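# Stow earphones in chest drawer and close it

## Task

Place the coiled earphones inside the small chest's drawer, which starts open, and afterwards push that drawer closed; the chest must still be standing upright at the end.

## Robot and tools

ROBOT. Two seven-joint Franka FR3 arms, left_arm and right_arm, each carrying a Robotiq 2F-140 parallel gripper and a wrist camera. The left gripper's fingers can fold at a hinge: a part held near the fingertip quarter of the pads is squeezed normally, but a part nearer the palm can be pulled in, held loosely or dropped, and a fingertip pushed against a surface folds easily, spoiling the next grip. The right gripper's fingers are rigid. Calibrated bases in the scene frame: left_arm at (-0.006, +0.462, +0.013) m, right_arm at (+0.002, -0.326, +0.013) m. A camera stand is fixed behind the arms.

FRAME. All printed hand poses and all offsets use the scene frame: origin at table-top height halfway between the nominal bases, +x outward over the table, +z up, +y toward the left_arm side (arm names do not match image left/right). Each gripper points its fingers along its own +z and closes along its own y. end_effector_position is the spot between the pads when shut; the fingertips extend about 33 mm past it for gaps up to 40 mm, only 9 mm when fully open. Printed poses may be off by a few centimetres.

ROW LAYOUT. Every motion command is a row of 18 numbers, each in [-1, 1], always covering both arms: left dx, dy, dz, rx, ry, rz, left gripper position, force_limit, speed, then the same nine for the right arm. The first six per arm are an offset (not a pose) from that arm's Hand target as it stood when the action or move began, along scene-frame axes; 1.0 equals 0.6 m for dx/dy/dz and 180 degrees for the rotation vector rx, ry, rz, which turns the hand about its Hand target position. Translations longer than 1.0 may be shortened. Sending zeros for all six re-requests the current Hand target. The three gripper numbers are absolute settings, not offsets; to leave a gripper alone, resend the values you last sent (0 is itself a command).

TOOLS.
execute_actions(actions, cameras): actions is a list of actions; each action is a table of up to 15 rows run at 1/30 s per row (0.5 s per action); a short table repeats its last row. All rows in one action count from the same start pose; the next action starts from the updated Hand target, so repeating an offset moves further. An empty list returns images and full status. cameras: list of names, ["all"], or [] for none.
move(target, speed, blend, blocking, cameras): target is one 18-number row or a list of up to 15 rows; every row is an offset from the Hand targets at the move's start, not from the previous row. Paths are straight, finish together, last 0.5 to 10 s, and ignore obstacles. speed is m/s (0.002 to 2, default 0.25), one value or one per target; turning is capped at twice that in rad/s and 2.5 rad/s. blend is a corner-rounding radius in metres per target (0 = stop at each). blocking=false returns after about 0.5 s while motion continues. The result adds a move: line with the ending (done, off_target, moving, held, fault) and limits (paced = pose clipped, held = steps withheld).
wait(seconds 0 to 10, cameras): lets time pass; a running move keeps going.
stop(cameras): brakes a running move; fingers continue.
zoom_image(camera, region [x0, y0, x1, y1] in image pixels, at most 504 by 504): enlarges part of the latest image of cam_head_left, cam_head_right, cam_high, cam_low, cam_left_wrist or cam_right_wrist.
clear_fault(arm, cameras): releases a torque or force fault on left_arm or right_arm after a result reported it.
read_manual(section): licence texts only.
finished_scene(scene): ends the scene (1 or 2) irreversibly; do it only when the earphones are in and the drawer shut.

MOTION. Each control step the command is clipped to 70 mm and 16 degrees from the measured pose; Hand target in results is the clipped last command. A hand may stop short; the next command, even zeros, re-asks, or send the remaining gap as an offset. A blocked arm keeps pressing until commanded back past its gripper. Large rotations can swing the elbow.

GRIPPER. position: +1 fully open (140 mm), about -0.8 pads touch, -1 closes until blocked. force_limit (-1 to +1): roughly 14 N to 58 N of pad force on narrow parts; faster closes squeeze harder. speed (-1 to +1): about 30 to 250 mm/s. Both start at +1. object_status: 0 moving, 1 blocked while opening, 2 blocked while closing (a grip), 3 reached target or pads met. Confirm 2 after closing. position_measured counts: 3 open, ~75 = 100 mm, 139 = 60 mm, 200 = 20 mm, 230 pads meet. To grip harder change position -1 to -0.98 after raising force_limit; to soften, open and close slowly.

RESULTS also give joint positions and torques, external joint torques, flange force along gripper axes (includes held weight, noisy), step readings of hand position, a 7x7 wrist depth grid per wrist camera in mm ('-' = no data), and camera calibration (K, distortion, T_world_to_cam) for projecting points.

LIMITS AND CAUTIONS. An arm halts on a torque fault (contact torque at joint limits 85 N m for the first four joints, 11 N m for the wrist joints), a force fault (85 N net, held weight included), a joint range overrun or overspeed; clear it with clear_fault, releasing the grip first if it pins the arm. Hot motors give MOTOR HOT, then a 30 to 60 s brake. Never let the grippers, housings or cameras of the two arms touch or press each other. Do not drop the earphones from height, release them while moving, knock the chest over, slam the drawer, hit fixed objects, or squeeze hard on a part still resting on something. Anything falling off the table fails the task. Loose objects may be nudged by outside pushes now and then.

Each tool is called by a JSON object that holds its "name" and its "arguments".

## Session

{"name": "execute_actions", "arguments": {"actions": []}}

Scene clock: 0.00 s.
left_arm: end_effector_position=(+0.5615, +0.1268, +0.1287) position_measured=3 object_status=3 end_effector_quat_wxyz=(+0.063, +0.950, -0.300, -0.059) | right_arm: end_effector_position=(+0.4015, +0.1060, +0.1793) position_measured=3 object_status=3 end_effector_quat_wxyz=(+0.600, +0.361, +0.688, -0.191)
Joint positions: left_arm=[-0.488 0.522 -0.001 -1.589 -0.159 2.009 -1.359] | right_arm=[1.292 0.791 0.059 -1.519 -1.064 1.309 -2.089]
Joint velocities: within noise
Joint torques (N m): no reading
External joint torques (N m): no reading
Flange force (N): no reading
Wrist depth (mm): cam_left_wrist=[210 217 224 233 242 253 261 / 221 228 238 247 259 270 274 / 233 242 251 - 274 - 258 / 249 136 269 283 296 142 222 / - 120 288 302 317 315 104 / - 296 310 322 345 376 99 / - 319 333 355 373 398 -] | cam_right_wrist=[153 166 187 457 556 599 2833 / 155 168 187 857 923 - - / 156 168 189 2570 1947 - 3561 / 155 142 191 1539 237 131 3415 / - 107 191 4794 - 131 97 / - 174 190 4373 3835 - 97 / - 2518 2801 3666 - 2833 -]
Hand target: left_arm +0.5615, +0.1268, +0.1287; +0.063, +0.950, -0.300, -0.059 | right_arm +0.4015, +0.1060, +0.1793; +0.600, +0.361, +0.688, -0.191
Tool commands: left_gripper/position=+1.0 left_gripper/force_limit=+1.0 left_gripper/speed=+1.0 right_gripper/position=+1.0 right_gripper/force_limit=+1.0 right_gripper/speed=+1.0
camera_calibration:
cam_left_wrist: T_world_to_cam=[[-0.568143, -0.80879, 0.151898, 0.416589], [-0.710351, 0.575182, 0.405669, 0.274708], [-0.41547, 0.122577, -0.90131, 0.475838], [0, 0, 0, 1]] pos_world=[0.629518, 0.120599, 0.254157]
cam_right_wrist: T_world_to_cam=[[0.740625, 0.657044, 0.140599, -0.383116], [-0.182824, -0.00429743, 0.983136, -0.0971546], [0.646568, -0.75384, 0.11694, -0.0584142], [0, 0, 0, 1]] pos_world=[0.303752, 0.207271, 0.156213]

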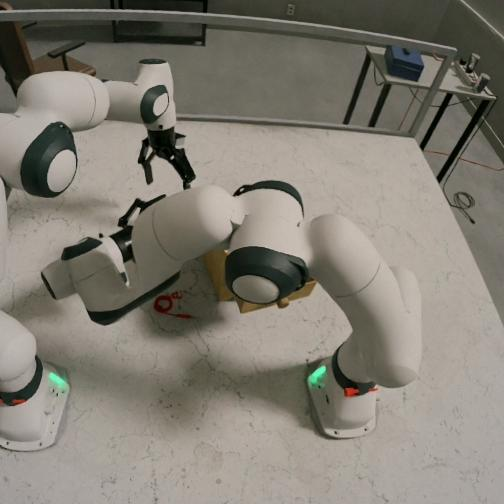

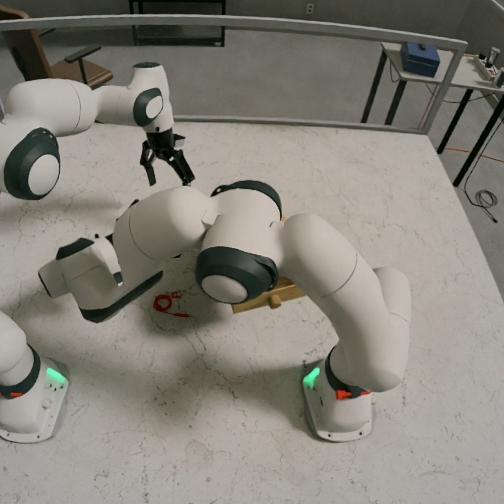

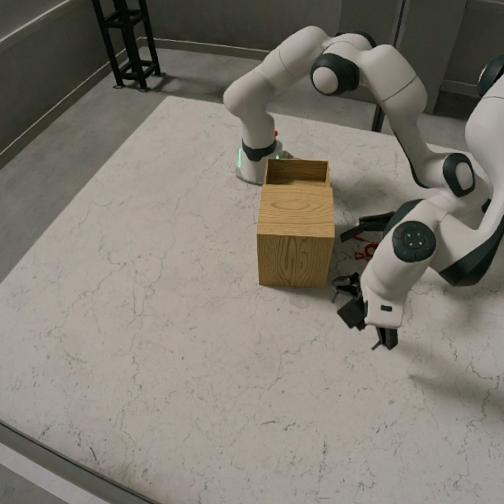

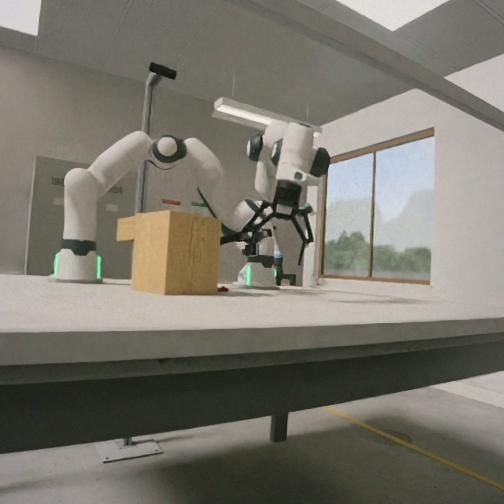

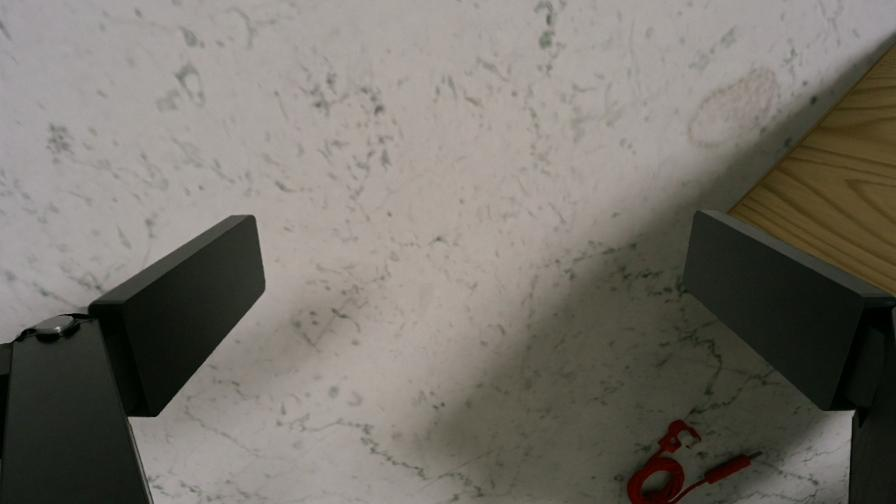

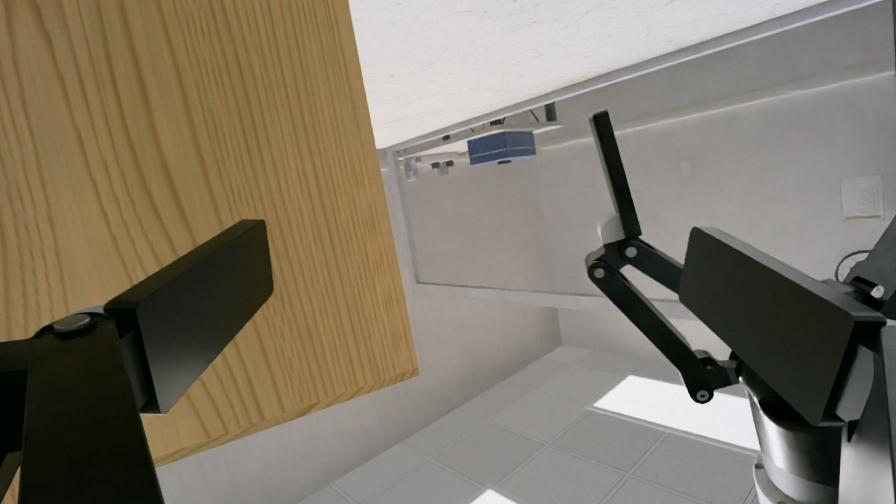

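{"name": "move", "arguments": {"target": [[0,0,0.45,0,0,0,1,1,1,0,0,0,0,0,0,1,1,1],[-0.1,0.72,0.45,0,0,0,1,1,1,0,0,0,0,0,0,1,1,1]], "blend": [0.05,0]}}

{"name": "move", "arguments": {"target": [0,0,0,0,0,0,1,1,1,-0.08,0.09,0.33,0,0,0,1,1,1], "cameras": ["all"]}}

Scene clock: 32.20 s.
left_arm: end_effector_position=(+0.5021, +0.5592, +0.3996) position_measured=3 object_status=3 end_effector_quat_wxyz=(+0.062, +0.951, -0.296, -0.058) | right_arm: end_effector_position=(+0.4015, +0.1060, +0.1793) position_measured=3 object_status=3 end_effector_quat_wxyz=(+0.600, +0.361, +0.688, -0.191)
Joint positions: left_arm=[-0.059 0.039 0.272 -1.567 -0.06 1.443 -0.742] | right_arm=[1.292 0.791 0.059 -1.519 -1.064 1.309 -2.089]
Joint velocities: left_arm=[-0.001 -0.001 0 0 0.001 0 0.005] | right_arm=[within noise]
Joint torques (N m): left_arm=[0.13 -30.23 0.55 24.86 0.53 2.03 0.41] | right_arm=[-0.51 -48.23 0.15 20.66 -1.65 -1.41 0.13]
External joint torques (N m): left_arm=[0.14 1.62 0.2 0.86 -0.12 -0.18 0.39] | right_arm=[-0.35 1.76 0.49 0.94 -0.07 -0.04 0.14]
Flange force (N): left_arm=[5.6 -7.2 -6.0] | right_arm=[6.2 6.9 -4.2]
Wrist depth (mm): cam_left_wrist=[437 463 - - - 522 547 / 465 477 498 523 - 556 - / 485 506 - - - - 385 / 1443 130 - 594 632 132 357 / - 119 - 620 657 133 104 / - 1714 - - 678 577 99 / - 1824 1920 756 724 503 -] | cam_right_wrist=[153 166 187 467 550 606 - / 155 168 188 815 887 4373 2468 / 156 169 189 2352 - 4020 3116 / 155 142 190 - - 135 - / - 107 191 5087 3835 123 97 / - 174 192 3613 3666 - 97 / - 177 - 3666 - 3116 -]
Hand target: left_arm +0.5015, +0.5588, +0.3987; +0.063, +0.950, -0.300, -0.059 | right_arm +0.4015, +0.1060, +0.1793; +0.600, +0.361, +0.688, -0.191
Off the commanded pose: left_arm 0.001 m, 1 deg | right_arm 0.000 m, 0 deg.
move: done

Scene clock: 34.47 s.
left_arm: end_effector_position=(+0.5021, +0.5592, +0.3996) position_measured=3 object_status=3 end_effector_quat_wxyz=(+0.062, +0.951, -0.297, -0.058) | right_arm: end_effector_position=(+0.3526, +0.1614, +0.3764) position_measured=3 object_status=3 end_effector_quat_wxyz=(+0.598, +0.362, +0.690, -0.187)
Joint positions: left_arm=[-0.059 0.039 0.272 -1.567 -0.06 1.442 -0.74] | right_arm=[1.414 0.682 0.056 -1.228 -1.12 1.04 -2.411]
Joint velocities: left_arm=[within noise] | right_arm=[0.002 0 0 0 0 0.001 -0.005]
Joint torques (N m): left_arm=[0.08 -30.26 0.61 24.88 0.54 2.03 0.5] | right_arm=[-0.49 -47.98 -0.62 23.74 -2.89 -1.03 -0.06]
External joint torques (N m): left_arm=[0.08 1.51 0.25 0.92 -0.12 -0.18 0.49] | right_arm=[-0.29 2.3 0.16 1.46 -0.41 -0.29 -0.04]
Flange force (N): left_arm=[5.4 -7.2 -6.1] | right_arm=[5.0 14.9 -12.2]
Wrist depth (mm): cam_left_wrist=[436 453 480 500 502 - - / 462 467 524 494 537 560 - / 473 513 529 550 - - 640 / 1388 130 558 565 589 132 650 / - 119 - 611 642 133 104 / - 1714 657 - 734 571 99 / - 1774 1892 - - 513 -] | cam_right_wrist=[240 264 308 1043 4086 - 3324 / 369 352 4154 2709 - - - / 2468 3003 - 3777 - 3613 3196 / - 125 3077 - - 131 3155 / - 107 3957 - - 123 97 / - 3196 - 4703 4451 - 97 / - - - 4225 2680 2420 -]
Hand target: left_arm +0.5015, +0.5588, +0.3987; +0.063, +0.950, -0.300, -0.059 | right_arm +0.3535, +0.1600, +0.3773; +0.600, +0.361, +0.688, -0.191
Off the commanded pose: left_arm 0.001 m, 0 deg | right_arm 0.002 m, 0 deg.
move: done
camera_calibration:
cam_left_wrist: T_world_to_cam=[[-0.563789, -0.812455, 0.148521, 0.692649], [-0.715379, 0.570243, 0.403802, -0.120155], [-0.412764, 0.12141, -0.90271, 0.642094], [0, 0, 0, 1]] pos_world=[0.569585, 0.553307, 0.525271]
cam_right_wrist: T_world_to_cam=[[0.738501, 0.658394, 0.145376, -0.41228], [-0.182287, -0.012621, 0.983164, -0.298547], [0.649144, -0.752568, 0.110696, -0.00678719], [0, 0, 0, 1]] pos_world=[0.254454, 0.262567, 0.354208]

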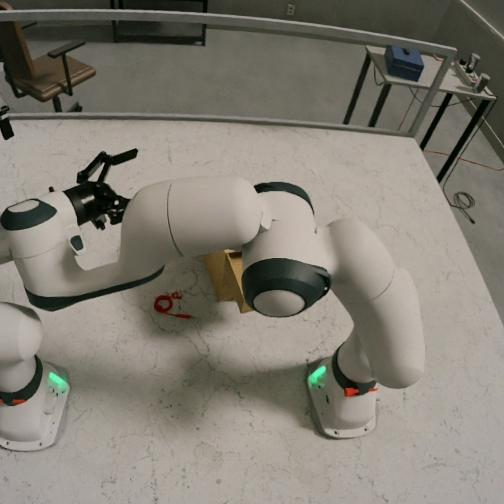

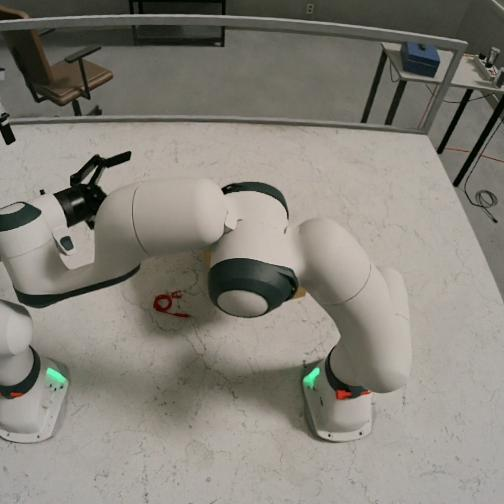

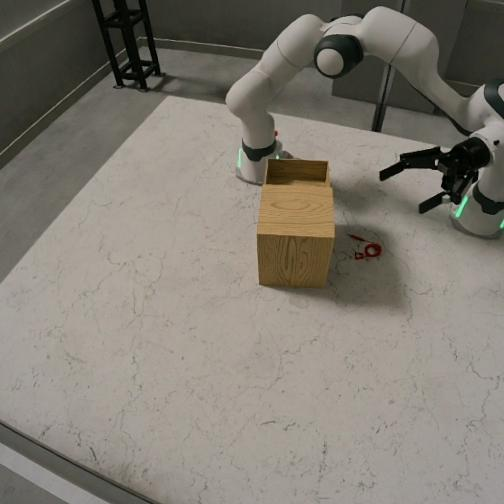

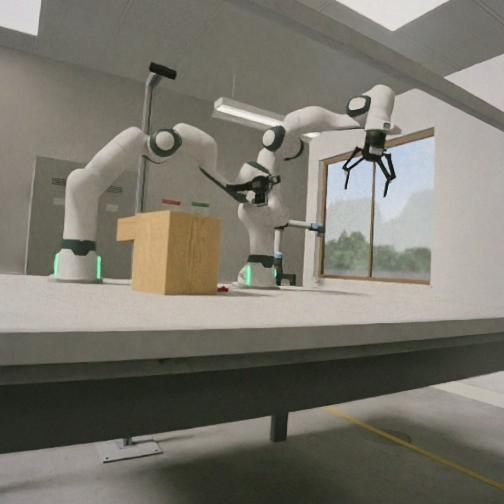

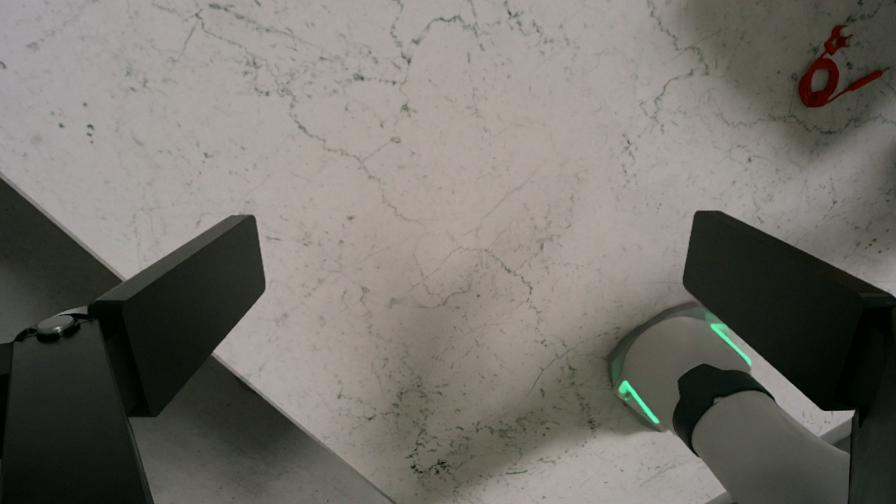

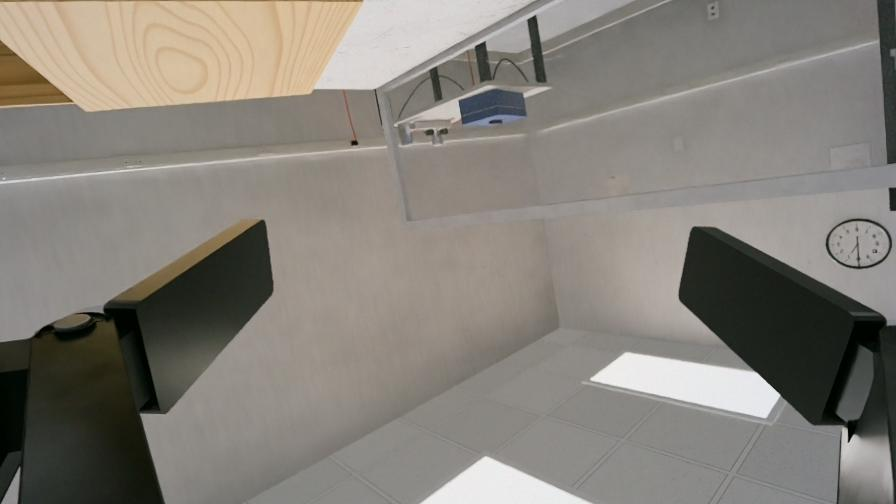

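{"name": "move", "arguments": {"target": [0,0,0,0,0,0,1,1,1,-0.18,-0.025,-0.07,0.308,0.305,0,1,1,1], "cameras": ["all"]}}

Scene clock: 67.80 s.
left_arm: end_effector_position=(+0.5021, +0.5592, +0.3996) position_measured=3 object_status=3 end_effector_quat_wxyz=(+0.062, +0.951, -0.297, -0.058) | right_arm: end_effector_position=(+0.2455, +0.1439, +0.3342) position_measured=3 object_status=3 end_effector_quat_wxyz=(+0.001, +0.466, +0.885, -0.003)
Joint positions: left_arm=[-0.059 0.039 0.272 -1.567 -0.06 1.442 -0.74] | right_arm=[0.968 -0.102 0.129 -1.922 0.011 1.815 -2.657]
Joint velocities: left_arm=[within noise] | right_arm=[0 0.001 0 -0.001 -0.001 -0.001 -0.007]
Joint torques (N m): left_arm=[0.05 -30.23 0.63 24.86 0.52 2.04 0.51] | right_arm=[-0.44 -28.7 -0.03 25.45 1.09 2.79 -0.11]
External joint torques (N m): left_arm=[0.14 1.47 0.35 0.92 -0.13 -0.17 0.5] | right_arm=[-0.25 -0.17 0.7 0.67 0.18 0.23 -0.11]
Flange force (N): left_arm=[5.2 -7.3 -6.1] | right_arm=[1.1 1.4 -1.1]
Wrist depth (mm): cam_left_wrist=[439 455 - - 514 524 - / 462 - 493 548 549 547 - / 491 505 526 - - - - / 1403 130 - - - 133 - / - 120 607 637 655 133 104 / - 1637 - - - 578 98 / - 1811 1799 762 - 493 -] | cam_right_wrist=[435 432 430 426 423 423 420 / 454 457 453 453 441 448 439 / 486 481 477 478 476 469 466 / 505 136 503 499 500 141 495 / - 107 354 415 526 131 97 / - 375 300 321 553 568 97 / - 398 309 299 309 602 -]
Hand target: left_arm +0.5015, +0.5588, +0.3987; +0.063, +0.950, -0.300, -0.059 | right_arm +0.2455, +0.1450, +0.3353; +0.000, +0.464, +0.886, +0.000
Off the commanded pose: left_arm 0.001 m, 0 deg | right_arm 0.002 m, 0 deg.
move: done
camera_calibration:
cam_left_wrist: T_world_to_cam=[[-0.563789, -0.812455, 0.148521, 0.692649], [-0.715379, 0.570243, 0.403802, -0.120155], [-0.412764, 0.12141, -0.90271, 0.642094], [0, 0, 0, 1]] pos_world=[0.569585, 0.553307, 0.525271]
cam_right_wrist: T_world_to_cam=[[0.809884, 0.585934, -0.0277423, -0.264763], [0.560388, -0.758864, 0.331798, -0.134045], [0.173359, -0.284265, -0.942942, 0.455742], [0, 0, 0, 1]] pos_world=[0.210537, 0.182963, 0.466869]

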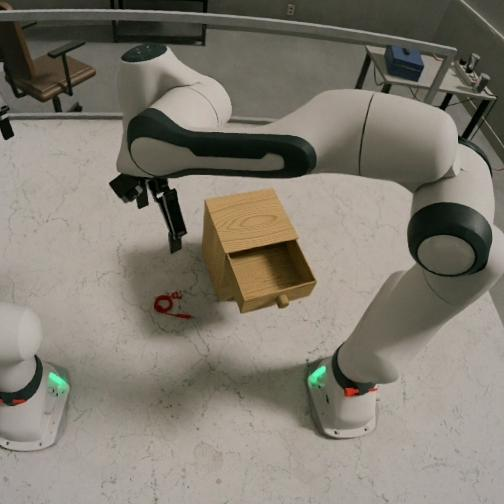

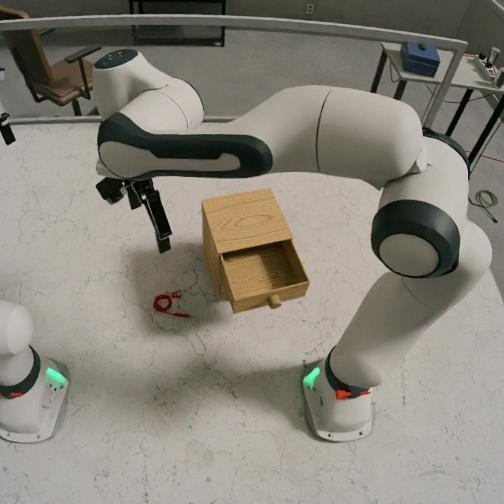

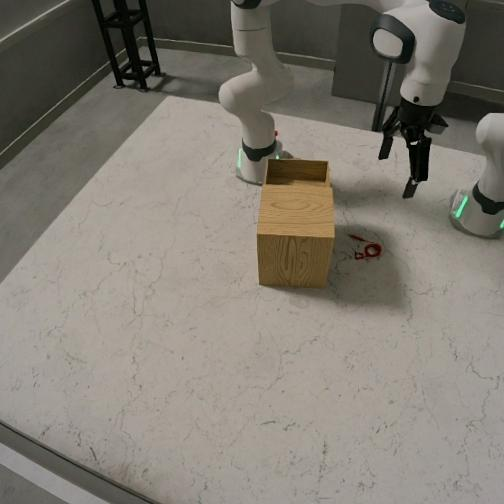

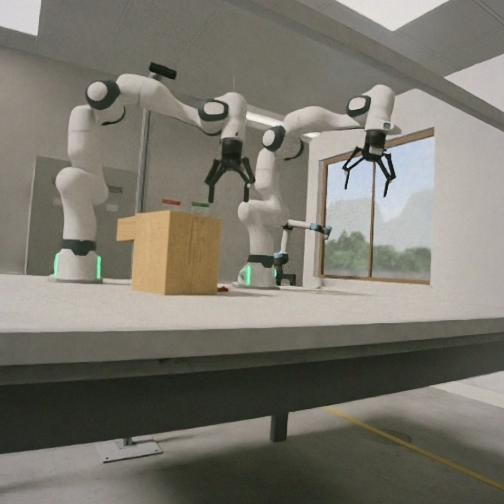

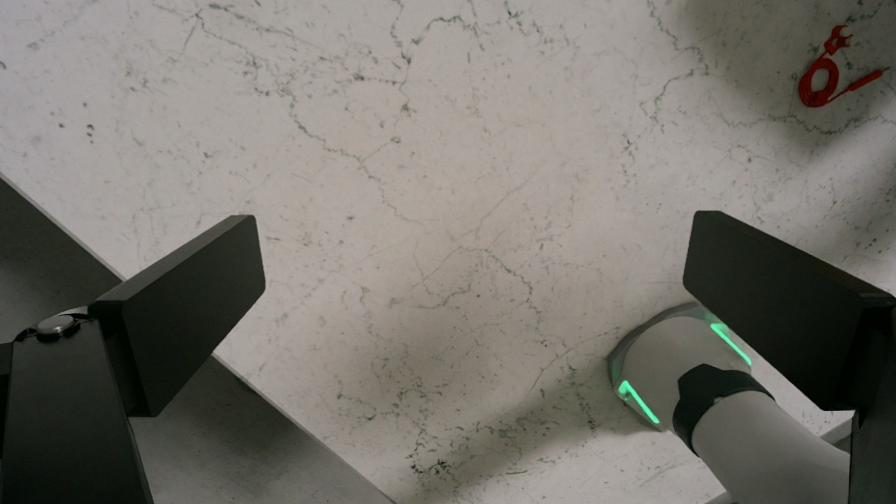

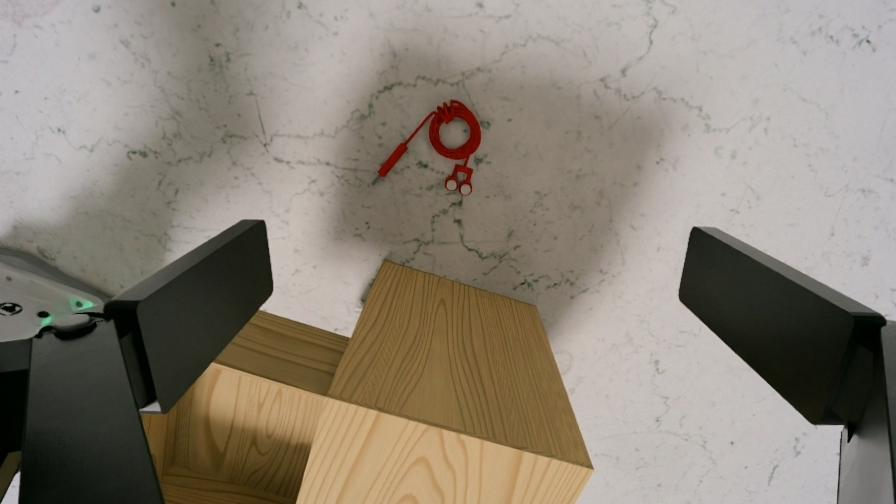

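{"name": "move", "arguments": {"target": [0,0,0,0,0,0,1,1,1,-0.0053,0.0288,-0.422,0,0,0,-0.45,1,1], "cameras": ["cam_right_wrist"]}}

Scene clock: 86.30 s.
left_arm: end_effector_position=(+0.5021, +0.5592, +0.3996) position_measured=3 object_status=3 end_effector_quat_wxyz=(+0.062, +0.951, -0.297, -0.058) | right_arm: end_effector_position=(+0.2410, +0.1610, +0.0824) position_measured=186 object_status=3 end_effector_quat_wxyz=(-0.001, +0.462, +0.887, -0.002)
Joint positions: left_arm=[-0.059 0.039 0.272 -1.567 -0.06 1.442 -0.74] | right_arm=[0.988 0.2 0.135 -2.235 -0.037 2.429 -2.611]
Joint velocities: left_arm=[within noise] | right_arm=[0 0 0 0.001 0.001 0.005 0.006]
Joint torques (N m): left_arm=[0.12 -30.26 0.7 24.82 0.54 2.03 0.5] | right_arm=[-0.29 -33.34 1.29 22.33 0.12 2.86 0.29]
External joint torques (N m): left_arm=[0.11 1.39 0.34 0.93 -0.12 -0.17 0.49] | right_arm=[-0.17 1.66 0.35 1.37 -0.5 0.31 0.29]
Flange force (N): left_arm=[5.1 -7.0 -6.0] | right_arm=[5.0 7.6 3.5]
Wrist depth (mm): cam_left_wrist=[436 447 452 495 513 515 539 / 462 469 497 502 - - 605 / 489 - 539 559 597 - - / - 130 560 580 - 132 645 / - 119 598 - - 133 104 / - 1692 647 711 - 573 99 / - 1864 1838 - - 499 -] | cam_right_wrist=[198 196 196 194 194 192 191 / 208 208 206 204 204 202 202 / 219 219 217 214 214 213 213 / 232 231 227 219 221 225 224 / 247 239 85 232 98 98 237 / - 67 77 258 - 72 247 / - - - 272 - 72 -]
Hand target: left_arm +0.5015, +0.5588, +0.3987; +0.063, +0.950, -0.300, -0.059 | right_arm +0.2424, +0.1623, +0.0821; +0.000, +0.464, +0.886, +0.000
Off the commanded pose: left_arm 0.001 m, 0 deg | right_arm 0.002 m, 0 deg.
move: done
camera_calibration:
cam_right_wrist: T_world_to_cam=[[0.804517, 0.593247, -0.0284859, -0.278015], [0.568339, -0.75504, 0.326964, -0.0371229], [0.172462, -0.279237, -0.944608, 0.223416], [0, 0, 0, 1]] pos_world=[0.206236, 0.199289, 0.215259]
Images, in order (width x height): cam_right_wrist 896x504.

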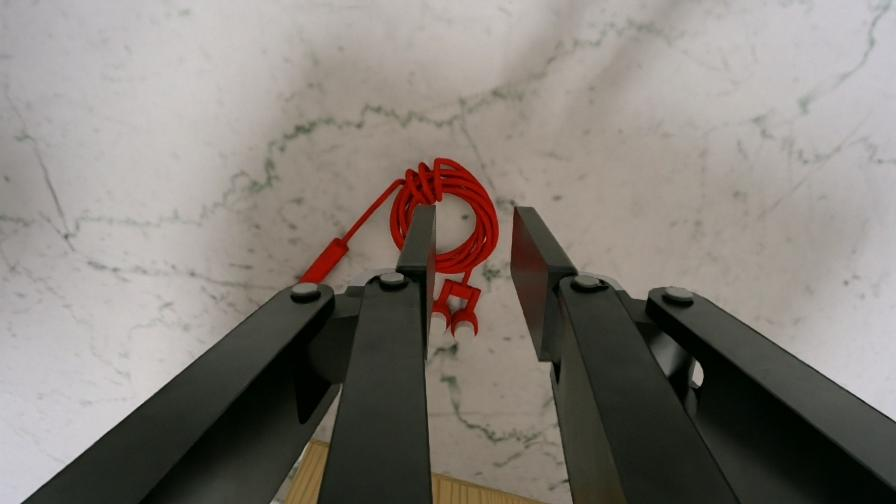

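{"name": "move", "arguments": {"target": [[0,0,0,0,0,0,1,1,1,0.0115,0.0082,-0.03,0,0,0,-0.45,1,-1],[0,0,0,0,0,0,1,1,1,0.0115,0.0082,-0.079,0,0,0,-0.45,1,-1]], "speed": [0.06,0.03], "cameras": ["cam_right_wrist"]}}

Scene clock: 116.10 s.
left_arm: end_effector_position=(+0.5021, +0.5592, +0.3996) position_measured=3 object_status=3 end_effector_quat_wxyz=(+0.062, +0.951, -0.297, -0.058) | right_arm: end_effector_position=(+0.2497, +0.1702, +0.0407) position_measured=186 object_status=3 end_effector_quat_wxyz=(-0.001, +0.463, +0.887, +0.003)
Joint positions: left_arm=[-0.059 0.039 0.272 -1.567 -0.06 1.442 -0.74] | right_arm=[0.992 0.306 0.122 -2.216 -0.06 2.525 -2.602]
Joint velocities: left_arm=[within noise] | right_arm=[0 0.001 -0.002 0 -0.001 0.005 0.001]
Joint torques (N m): left_arm=[0.06 -30.25 0.65 24.87 0.53 2.03 0.47] | right_arm=[-0.25 -31.16 1.16 18.51 -0.07 2.91 0.42]
External joint torques (N m): left_arm=[0.02 1.41 0.26 0.98 -0.13 -0.17 0.45] | right_arm=[-0.15 6.14 -0.24 -1.35 -0.62 0.32 0.42]
Flange force (N): left_arm=[5.4 -7.0 -6.2] | right_arm=[5.0 7.5 14.3]
Wrist depth (mm): cam_left_wrist=[442 446 458 - - 524 545 / 455 477 530 518 - - - / 507 510 534 571 579 - - / 1419 130 - 570 - 132 685 / - 119 - - 667 132 104 / - 1762 635 - - 574 99 / - 1824 1965 762 788 488 -] | cam_right_wrist=[157 157 156 156 155 155 155 / 165 165 165 164 163 163 162 / 175 174 174 172 172 172 172 / 184 184 182 176 179 181 181 / 196 192 85 192 98 97 193 / - 67 77 206 - 72 200 / - - - 219 - 72 -]
Hand target: left_arm +0.5015, +0.5588, +0.3987; +0.063, +0.950, -0.300, -0.059 | right_arm +0.2493, +0.1672, +0.0347; +0.000, +0.464, +0.886, +0.000
Off the commanded pose: left_arm 0.001 m, 0 deg | right_arm 0.007 m, 0 deg.
move: off_target (right_arm)
camera_calibration:
cam_right_wrist: T_world_to_cam=[[0.804841, 0.593213, -0.0181799, -0.292108], [0.566304, -0.758447, 0.322579, -0.0201719], [0.17757, -0.26992, -0.946368, 0.182351], [0, 0, 0, 1]] pos_world=[0.214144, 0.207203, 0.173767]
Images, in order (width x height): cam_right_wrist 896x504.

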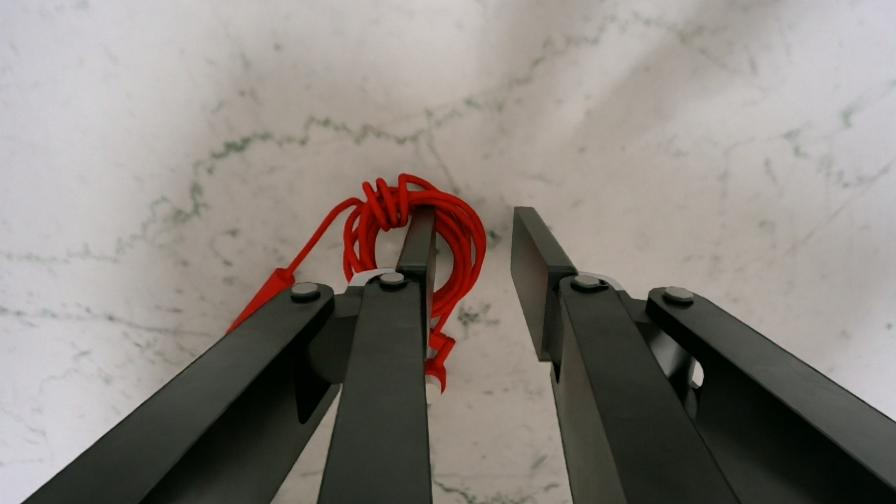

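{"name": "move", "arguments": {"target": [[0,0,0,0,0,0,1,1,1,0,0,0.09,0,0,0,-0.45,1,-1],[0,0,0,0,0,0,1,1,1,-0.0222,-0.0237,0.09,0,0,0.167,0.1,1,0]], "speed": 0.12, "cameras": ["cam_right_wrist"]}}

Scene clock: 146.93 s.
left_arm: end_effector_position=(+0.5021, +0.5592, +0.3996) position_measured=3 object_status=3 end_effector_quat_wxyz=(+0.062, +0.951, -0.297, -0.058) | right_arm: end_effector_position=(+0.2368, +0.1542, +0.0901) position_measured=117 object_status=0 end_effector_quat_wxyz=(+0.000, +0.222, +0.975, +0.002)
Joint positions: left_arm=[-0.059 0.039 0.272 -1.567 -0.06 1.442 -0.74] | right_arm=[0.451 0.204 0.675 -2.266 -0.191 2.42 -3.012]
Joint velocities: left_arm=[within noise] | right_arm=[-0.003 0.001 0.004 -0.002 -0.001 0 0]
Joint torques (N m): left_arm=[0.09 -30.28 0.63 24.84 0.54 2.04 0.44] | right_arm=[-1.15 -26.19 5.11 21.31 0.1 2.53 -0.06]
External joint torques (N m): left_arm=[0.02 1.6 0.2 0.84 -0.13 -0.17 0.43] | right_arm=[-1.08 1.38 1.12 0.55 -0.53 0 -0.06]
Flange force (N): left_arm=[5.5 -7.0 -5.9] | right_arm=[-0.6 5.2 2.3]
Wrist depth (mm): cam_left_wrist=[445 481 470 500 506 526 535 / 464 478 - 510 530 550 482 / 475 501 - - - 566 640 / 1411 130 568 - - 132 111 / - 120 593 665 669 133 104 / - 1714 - - - 574 99 / - 1811 1864 724 - 510 -] | cam_right_wrist=[203 203 202 202 202 200 198 / 215 214 214 212 211 211 209 / 226 227 222 220 224 222 220 / 240 239 138 235 168 234 234 / 252 92 116 251 248 95 242 / - 75 267 267 267 70 - / - - 279 287 286 - -]
Hand target: left_arm +0.5015, +0.5588, +0.3987; +0.063, +0.950, -0.300, -0.059 | right_arm +0.2359, +0.1530, +0.0887; +0.000, +0.219, +0.976, +0.000
Off the commanded pose: left_arm 0.001 m, 0 deg | right_arm 0.002 m, 0 deg.
joint sent to its limit (right arm) — joint 7 (wrist roll), lower limit. The joint targets still meet the commanded pose.
move: done
camera_calibration:
cam_right_wrist: T_world_to_cam=[[0.410021, 0.911852, -0.0202419, -0.226776], [0.864676, -0.381555, 0.326727, -0.170144], [0.290204, -0.151468, -0.944902, 0.182105], [0, 0, 0, 1]] pos_world=[0.187255, 0.16945, 0.223071]
Images, in order (width x height): cam_right_wrist 896x504.

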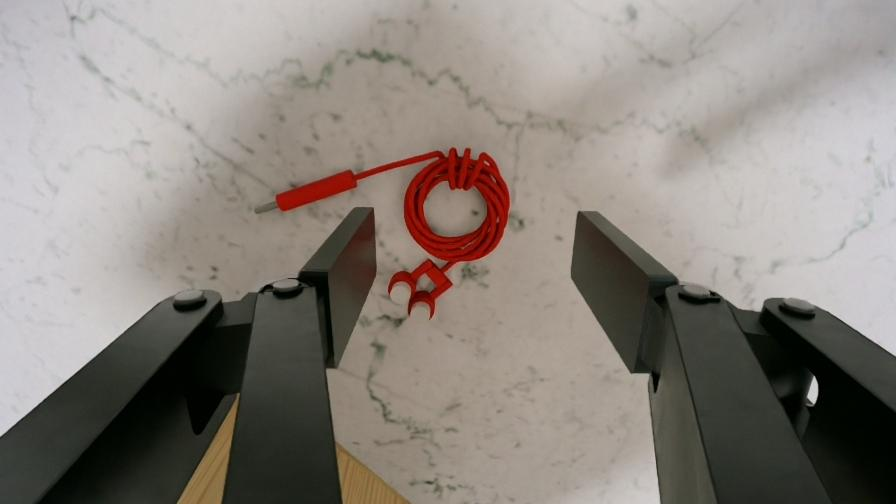

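{"name": "move", "arguments": {"target": [[0,0,0,0,0,0,1,1,1,-0.0033,-0.0075,-0.05,0,0,0,0.1,1,0],[0,0,0,0,0,0,1,1,1,-0.0033,-0.0075,-0.0925,0,0,0,0.1,-1,-1]], "speed": [0.06,0.03], "cameras": ["cam_right_wrist"]}}

Scene clock: 157.13 s.
left_arm: end_effector_position=(+0.5021, +0.5592, +0.3996) position_measured=3 object_status=3 end_effector_quat_wxyz=(+0.062, +0.951, -0.297, -0.058) | right_arm: end_effector_position=(+0.2338, +0.1481, +0.0340) position_measured=117 object_status=3 end_effector_quat_wxyz=(+0.000, +0.217, +0.976, -0.001)
Joint positions: left_arm=[-0.059 0.039 0.272 -1.567 -0.06 1.442 -0.74] | right_arm=[0.517 0.319 0.591 -2.294 -0.311 2.535 -2.939]
Joint torques (N m): left_arm=[0.1 -30.24 0.66 24.89 0.54 2.03 0.4] | right_arm=[-0.23 -29.6 5.93 19.5 0.21 2.78 0.26]
External joint torques (N m): left_arm=[0.13 1.56 0.33 0.9 -0.11 -0.18 0.39] | right_arm=[-0.21 1.05 0.28 0.83 -0.33 0.24 0.26]
Flange force (N): left_arm=[5.5 -7.2 -6.1] | right_arm=[0.4 5.4 3.7]
Wrist depth (mm): cam_left_wrist=[- - 470 483 - - 545 / 457 - 517 518 521 538 549 / 497 - - 547 - 598 - / 1388 130 - - - 132 667 / - 120 598 - - 133 104 / - 1703 - 717 702 571 99 / - 1811 1851 - 760 516 -] | cam_right_wrist=[152 152 151 150 150 149 148 / 161 160 159 158 158 157 155 / 170 168 165 164 165 165 164 / 179 178 164 175 162 174 173 / 186 92 115 183 183 95 178 / - 75 200 199 198 70 - / - - 214 213 212 - -]
Hand target: left_arm +0.5015, +0.5588, +0.3987; +0.063, +0.950, -0.300, -0.059 | right_arm +0.2340, +0.1485, +0.0332; +0.000, +0.219, +0.976, +0.000
Off the commanded pose: left_arm 0.001 m, 0 deg | right_arm 0.001 m, 0 deg.
move: done
camera_calibration:
cam_right_wrist: T_world_to_cam=[[0.4005, 0.915924, -0.026131, -0.219322], [0.869273, -0.370774, 0.326941, -0.154241], [0.289764, -0.153655, -0.944684, 0.12932], [0, 0, 0, 1]] pos_world=[0.184443, 0.163564, 0.166863]
Images, in order (width x height): cam_right_wrist 896x504.

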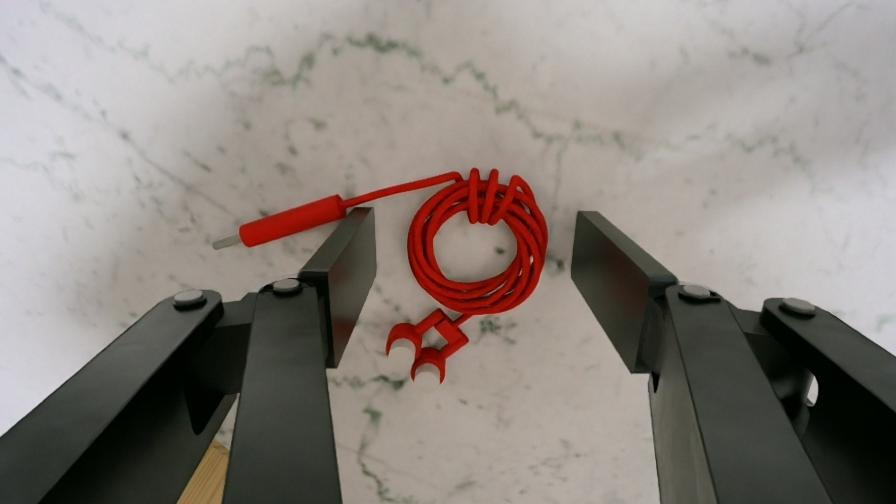

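{"name": "move", "arguments": {"target": [[0,0,0,0,0,0,1,1,1,0,0,-0.002,0,0,0,0.1,-1,-1],[0,0,0,0,0,0,1,1,1,0,0,-0.002,0,0,0,-1,-1,-1]], "speed": 0.03}}

{"name": "wait", "arguments": {"seconds": 1.5, "cameras": ["cam_right_wrist"]}}

Scene clock: 166.73 s.
left_arm: end_effector_position=(+0.5021, +0.5592, +0.3996) position_measured=3 object_status=3 end_effector_quat_wxyz=(+0.062, +0.951, -0.297, -0.058) | right_arm: end_effector_position=(+0.2357, +0.1518, +0.0363) position_measured=202 object_status=0 end_effector_quat_wxyz=(+0.002, +0.217, +0.976, +0.004)
Joint positions: left_arm=[-0.059 0.039 0.272 -1.567 -0.06 1.442 -0.74] | right_arm=[0.522 0.316 0.587 -2.291 -0.313 2.543 -2.938]
Joint torques (N m): left_arm=[0.14 -30.26 0.65 24.95 0.53 2.03 0.44] | right_arm=[-0.23 -25.16 4.72 17.2 0.17 2.93 0.28]
External joint torques (N m): left_arm=[0.2 1.33 0.36 1.09 -0.12 -0.17 0.43] | right_arm=[-0.04 5.77 -0.72 -1.67 -0.38 0.36 0.28]
Flange force (N): left_arm=[5.4 -7.3 -6.6] | right_arm=[0.7 9.0 17.1]
Wrist depth (mm): cam_left_wrist=[433 453 462 483 - 526 - / 462 472 498 509 - 553 534 / 483 - 506 - 555 589 - / 1419 130 591 601 610 133 111 / - 119 591 601 658 133 104 / - 1714 - 706 - 573 99 / - 1824 1995 - - 521 -] | cam_right_wrist=[152 152 153 152 152 153 151 / 161 161 161 160 160 159 159 / 170 170 168 165 168 168 168 / 180 180 179 158 176 178 177 / 191 188 90 97 95 185 188 / - - 71 190 - 71 197 / - - 72 - - 68 -]
Hand target: left_arm +0.5015, +0.5588, +0.3987; +0.063, +0.950, -0.300, -0.059 | right_arm +0.2340, +0.1485, +0.0320; +0.000, +0.219, +0.976, +0.000
Off the commanded pose: left_arm 0.001 m, 0 deg | right_arm 0.006 m, 1 deg.
move: off_target (right_arm)

Scene clock: 168.23 s.
left_arm: end_effector_position=(+0.5021, +0.5592, +0.3996) position_measured=3 object_status=3 end_effector_quat_wxyz=(+0.062, +0.951, -0.297, -0.058) | right_arm: end_effector_position=(+0.2357, +0.1518, +0.0363) position_measured=202 object_status=2 end_effector_quat_wxyz=(+0.002, +0.217, +0.976, +0.004)
Joint positions: left_arm=[-0.059 0.039 0.272 -1.567 -0.06 1.442 -0.74] | right_arm=[0.522 0.316 0.587 -2.291 -0.313 2.543 -2.938]
Joint torques (N m): left_arm=[0.02 -30.22 0.72 24.91 0.53 2.04 0.46] | right_arm=[-0.26 -25.15 4.81 17.25 0.17 2.93 0.27]
External joint torques (N m): left_arm=[0.18 1.46 0.52 0.98 -0.11 -0.16 0.44] | right_arm=[-0.17 5.71 -0.72 -1.59 -0.38 0.36 0.27]
Flange force (N): left_arm=[5.3 -7.5 -6.3] | right_arm=[0.5 9.0 16.8]
Wrist depth (mm): cam_left_wrist=[444 - 471 476 509 533 531 / 459 475 495 527 547 - 561 / 481 505 520 552 594 586 620 / 1323 130 533 - - 142 669 / - 120 623 - - 133 104 / - 1669 655 - - 577 99 / - 1878 1878 - - 508 -] | cam_right_wrist=[153 152 153 152 152 153 151 / 161 161 161 160 160 159 159 / 170 170 168 165 168 168 168 / 181 180 179 158 175 178 177 / 190 189 90 97 95 184 188 / - - 71 190 - 71 198 / - - 72 - - 68 -]
Hand target: left_arm +0.5015, +0.5588, +0.3987; +0.063, +0.950, -0.300, -0.059 | right_arm +0.2340, +0.1485, +0.0320; +0.000, +0.219, +0.976, +0.000
Tool commands: left_gripper/position=+1.0 left_gripper/force_limit=+1.0 left_gripper/speed=+1.0 right_gripper/position=-1.0 right_gripper/force_limit=-1.0 right_gripper/speed=-1.0
Off the commanded pose: left_arm 0.001 m, 0 deg | right_arm 0.006 m, 1 deg.
wait: 1.50 s; at rest by 0.17 s
camera_calibration:
cam_right_wrist: T_world_to_cam=[[0.40025, 0.916282, -0.0150972, -0.22385], [0.867297, -0.373429, 0.329161, -0.15448], [0.295967, -0.144841, -0.944153, 0.128808], [0, 0, 0, 1]] pos_world=[0.185453, 0.166079, 0.169084]
Images, in order (width x height): cam_right_wrist 896x504.

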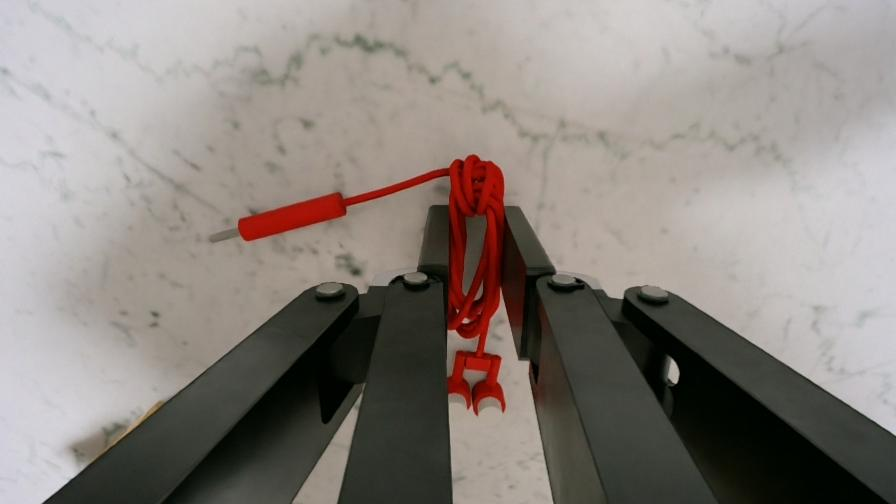

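{"name": "move", "arguments": {"target": [[0,0,0,0,0,0,1,1,1,0,0,0.08,0,0,0,-1,-1,-1],[0,0,0,0,0,0,1,1,1,0,0,0.525,0,0,0,-1,-1,-1],[0,0,0,0,0,0,1,1,1,-0.077,-0.394,0.525,0,0,0,-1,-1,-1]], "speed": [0.06,0.2,0.2], "blend": [0.02,0.05,0], "cameras": ["all"]}}

Scene clock: 187.50 s.
left_arm: end_effector_position=(+0.5021, +0.5592, +0.3996) position_measured=3 object_status=3 end_effector_quat_wxyz=(+0.062, +0.951, -0.297, -0.058) | right_arm: end_effector_position=(+0.1876, -0.0859, +0.3475) position_measured=203 object_status=2 end_effector_quat_wxyz=(-0.001, +0.221, +0.975, +0.002)
Joint positions: left_arm=[-0.059 0.039 0.272 -1.567 -0.06 1.442 -0.74] | right_arm=[1.496 -0.91 -0.386 -2.479 -0.3 1.608 -3.013]
Joint velocities: left_arm=[within noise] | right_arm=[0.001 0.002 0 -0.001 0 -0.004 0]
Joint torques (N m): left_arm=[0.09 -30.24 0.62 24.89 0.53 2.03 0.46] | right_arm=[-0.02 -1.56 7.74 23.83 0.39 2.25 -0.06]
External joint torques (N m): left_arm=[0.17 1.37 0.33 1.01 -0.12 -0.17 0.44] | right_arm=[-0.03 -1.15 0.51 0.72 -0.56 -0.3 -0.06]
Flange force (N): left_arm=[5.3 -7.2 -6.3] | right_arm=[-0.5 -3.5 -2.0]
Wrist depth (mm): cam_left_wrist=[- 457 503 487 - - 546 / 468 - - 514 - 556 583 / 479 524 516 547 - - 628 / 1411 130 560 587 - 133 110 / - 120 602 600 694 133 104 / - 1680 647 681 - 574 99 / - 1824 1906 - - 503 -] | cam_right_wrist=[288 395 444 444 442 439 437 / 294 412 459 305 457 459 457 / 497 495 481 187 472 489 479 / 524 533 339 147 262 512 508 / 560 548 90 91 98 527 540 / 592 - 72 287 - 71 568 / - - 71 - - 68 -]
Hand target: left_arm +0.5015, +0.5588, +0.3987; +0.063, +0.950, -0.300, -0.059 | right_arm +0.1878, -0.0879, +0.3470; +0.000, +0.219, +0.976, +0.000
Off the commanded pose: left_arm 0.001 m, 0 deg | right_arm 0.002 m, 0 deg.
joint sent to its limit (right arm) — joint 7 (wrist roll), lower limit. The joint targets still meet the commanded pose.
move: done
camera_calibration:
cam_left_wrist: T_world_to_cam=[[-0.563789, -0.812455, 0.148521, 0.692649], [-0.715379, 0.570243, 0.403802, -0.120155], [-0.412764, 0.12141, -0.90271, 0.642094], [0, 0, 0, 1]] pos_world=[0.569585, 0.553307, 0.525271]
cam_right_wrist: T_world_to_cam=[[0.407785, 0.912858, -0.0200298, 0.0179171], [0.866029, -0.379729, 0.325269, -0.302912], [0.289319, -0.149986, -0.945409, 0.403616], [0, 0, 0, 1]] pos_world=[0.138251, -0.0708433, 0.480469]

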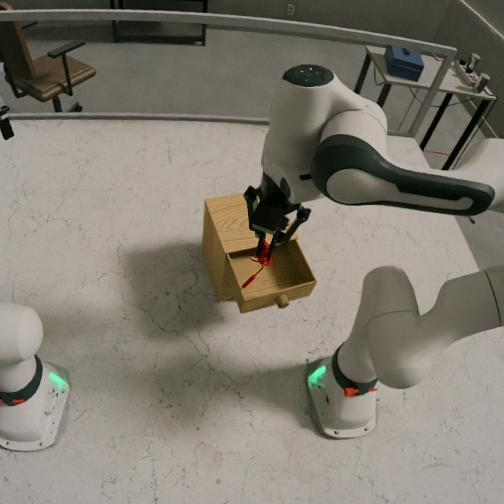

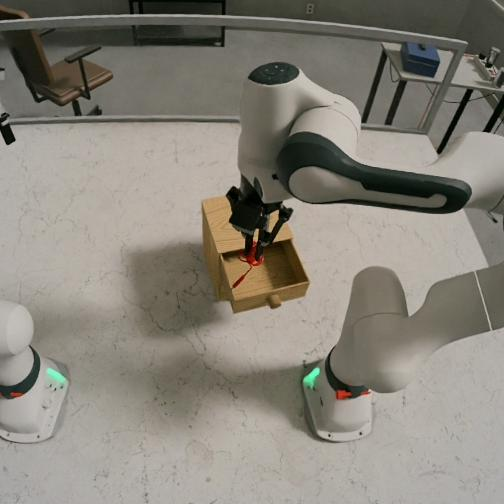

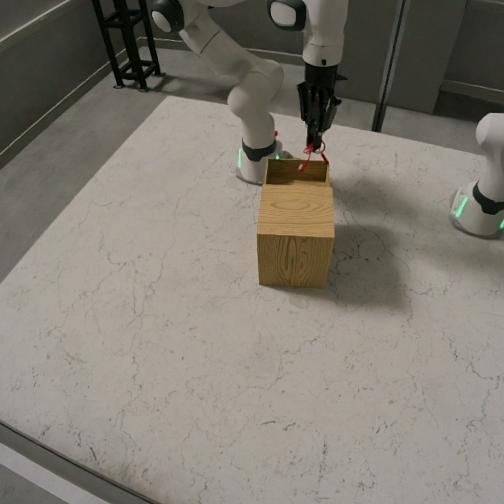

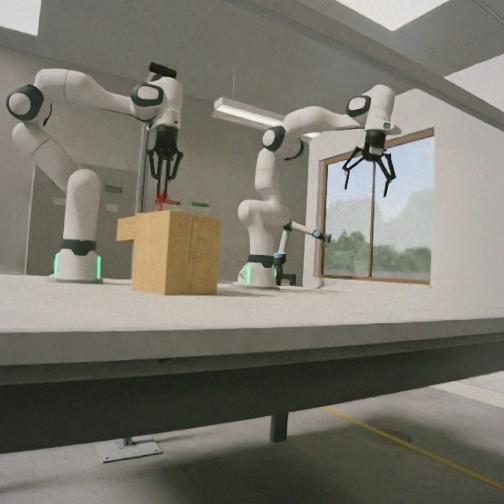

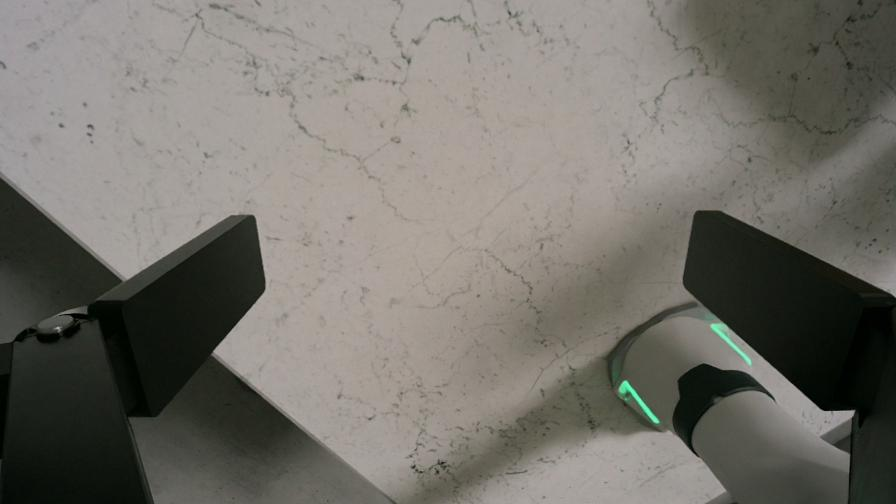

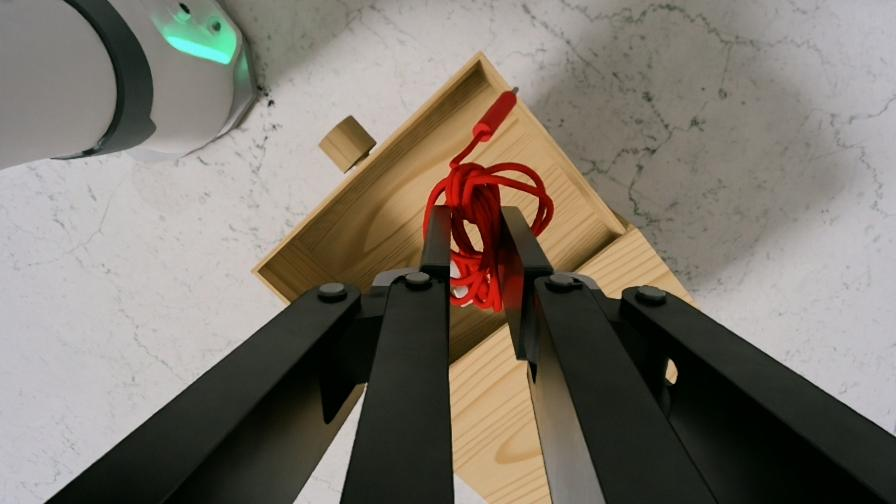

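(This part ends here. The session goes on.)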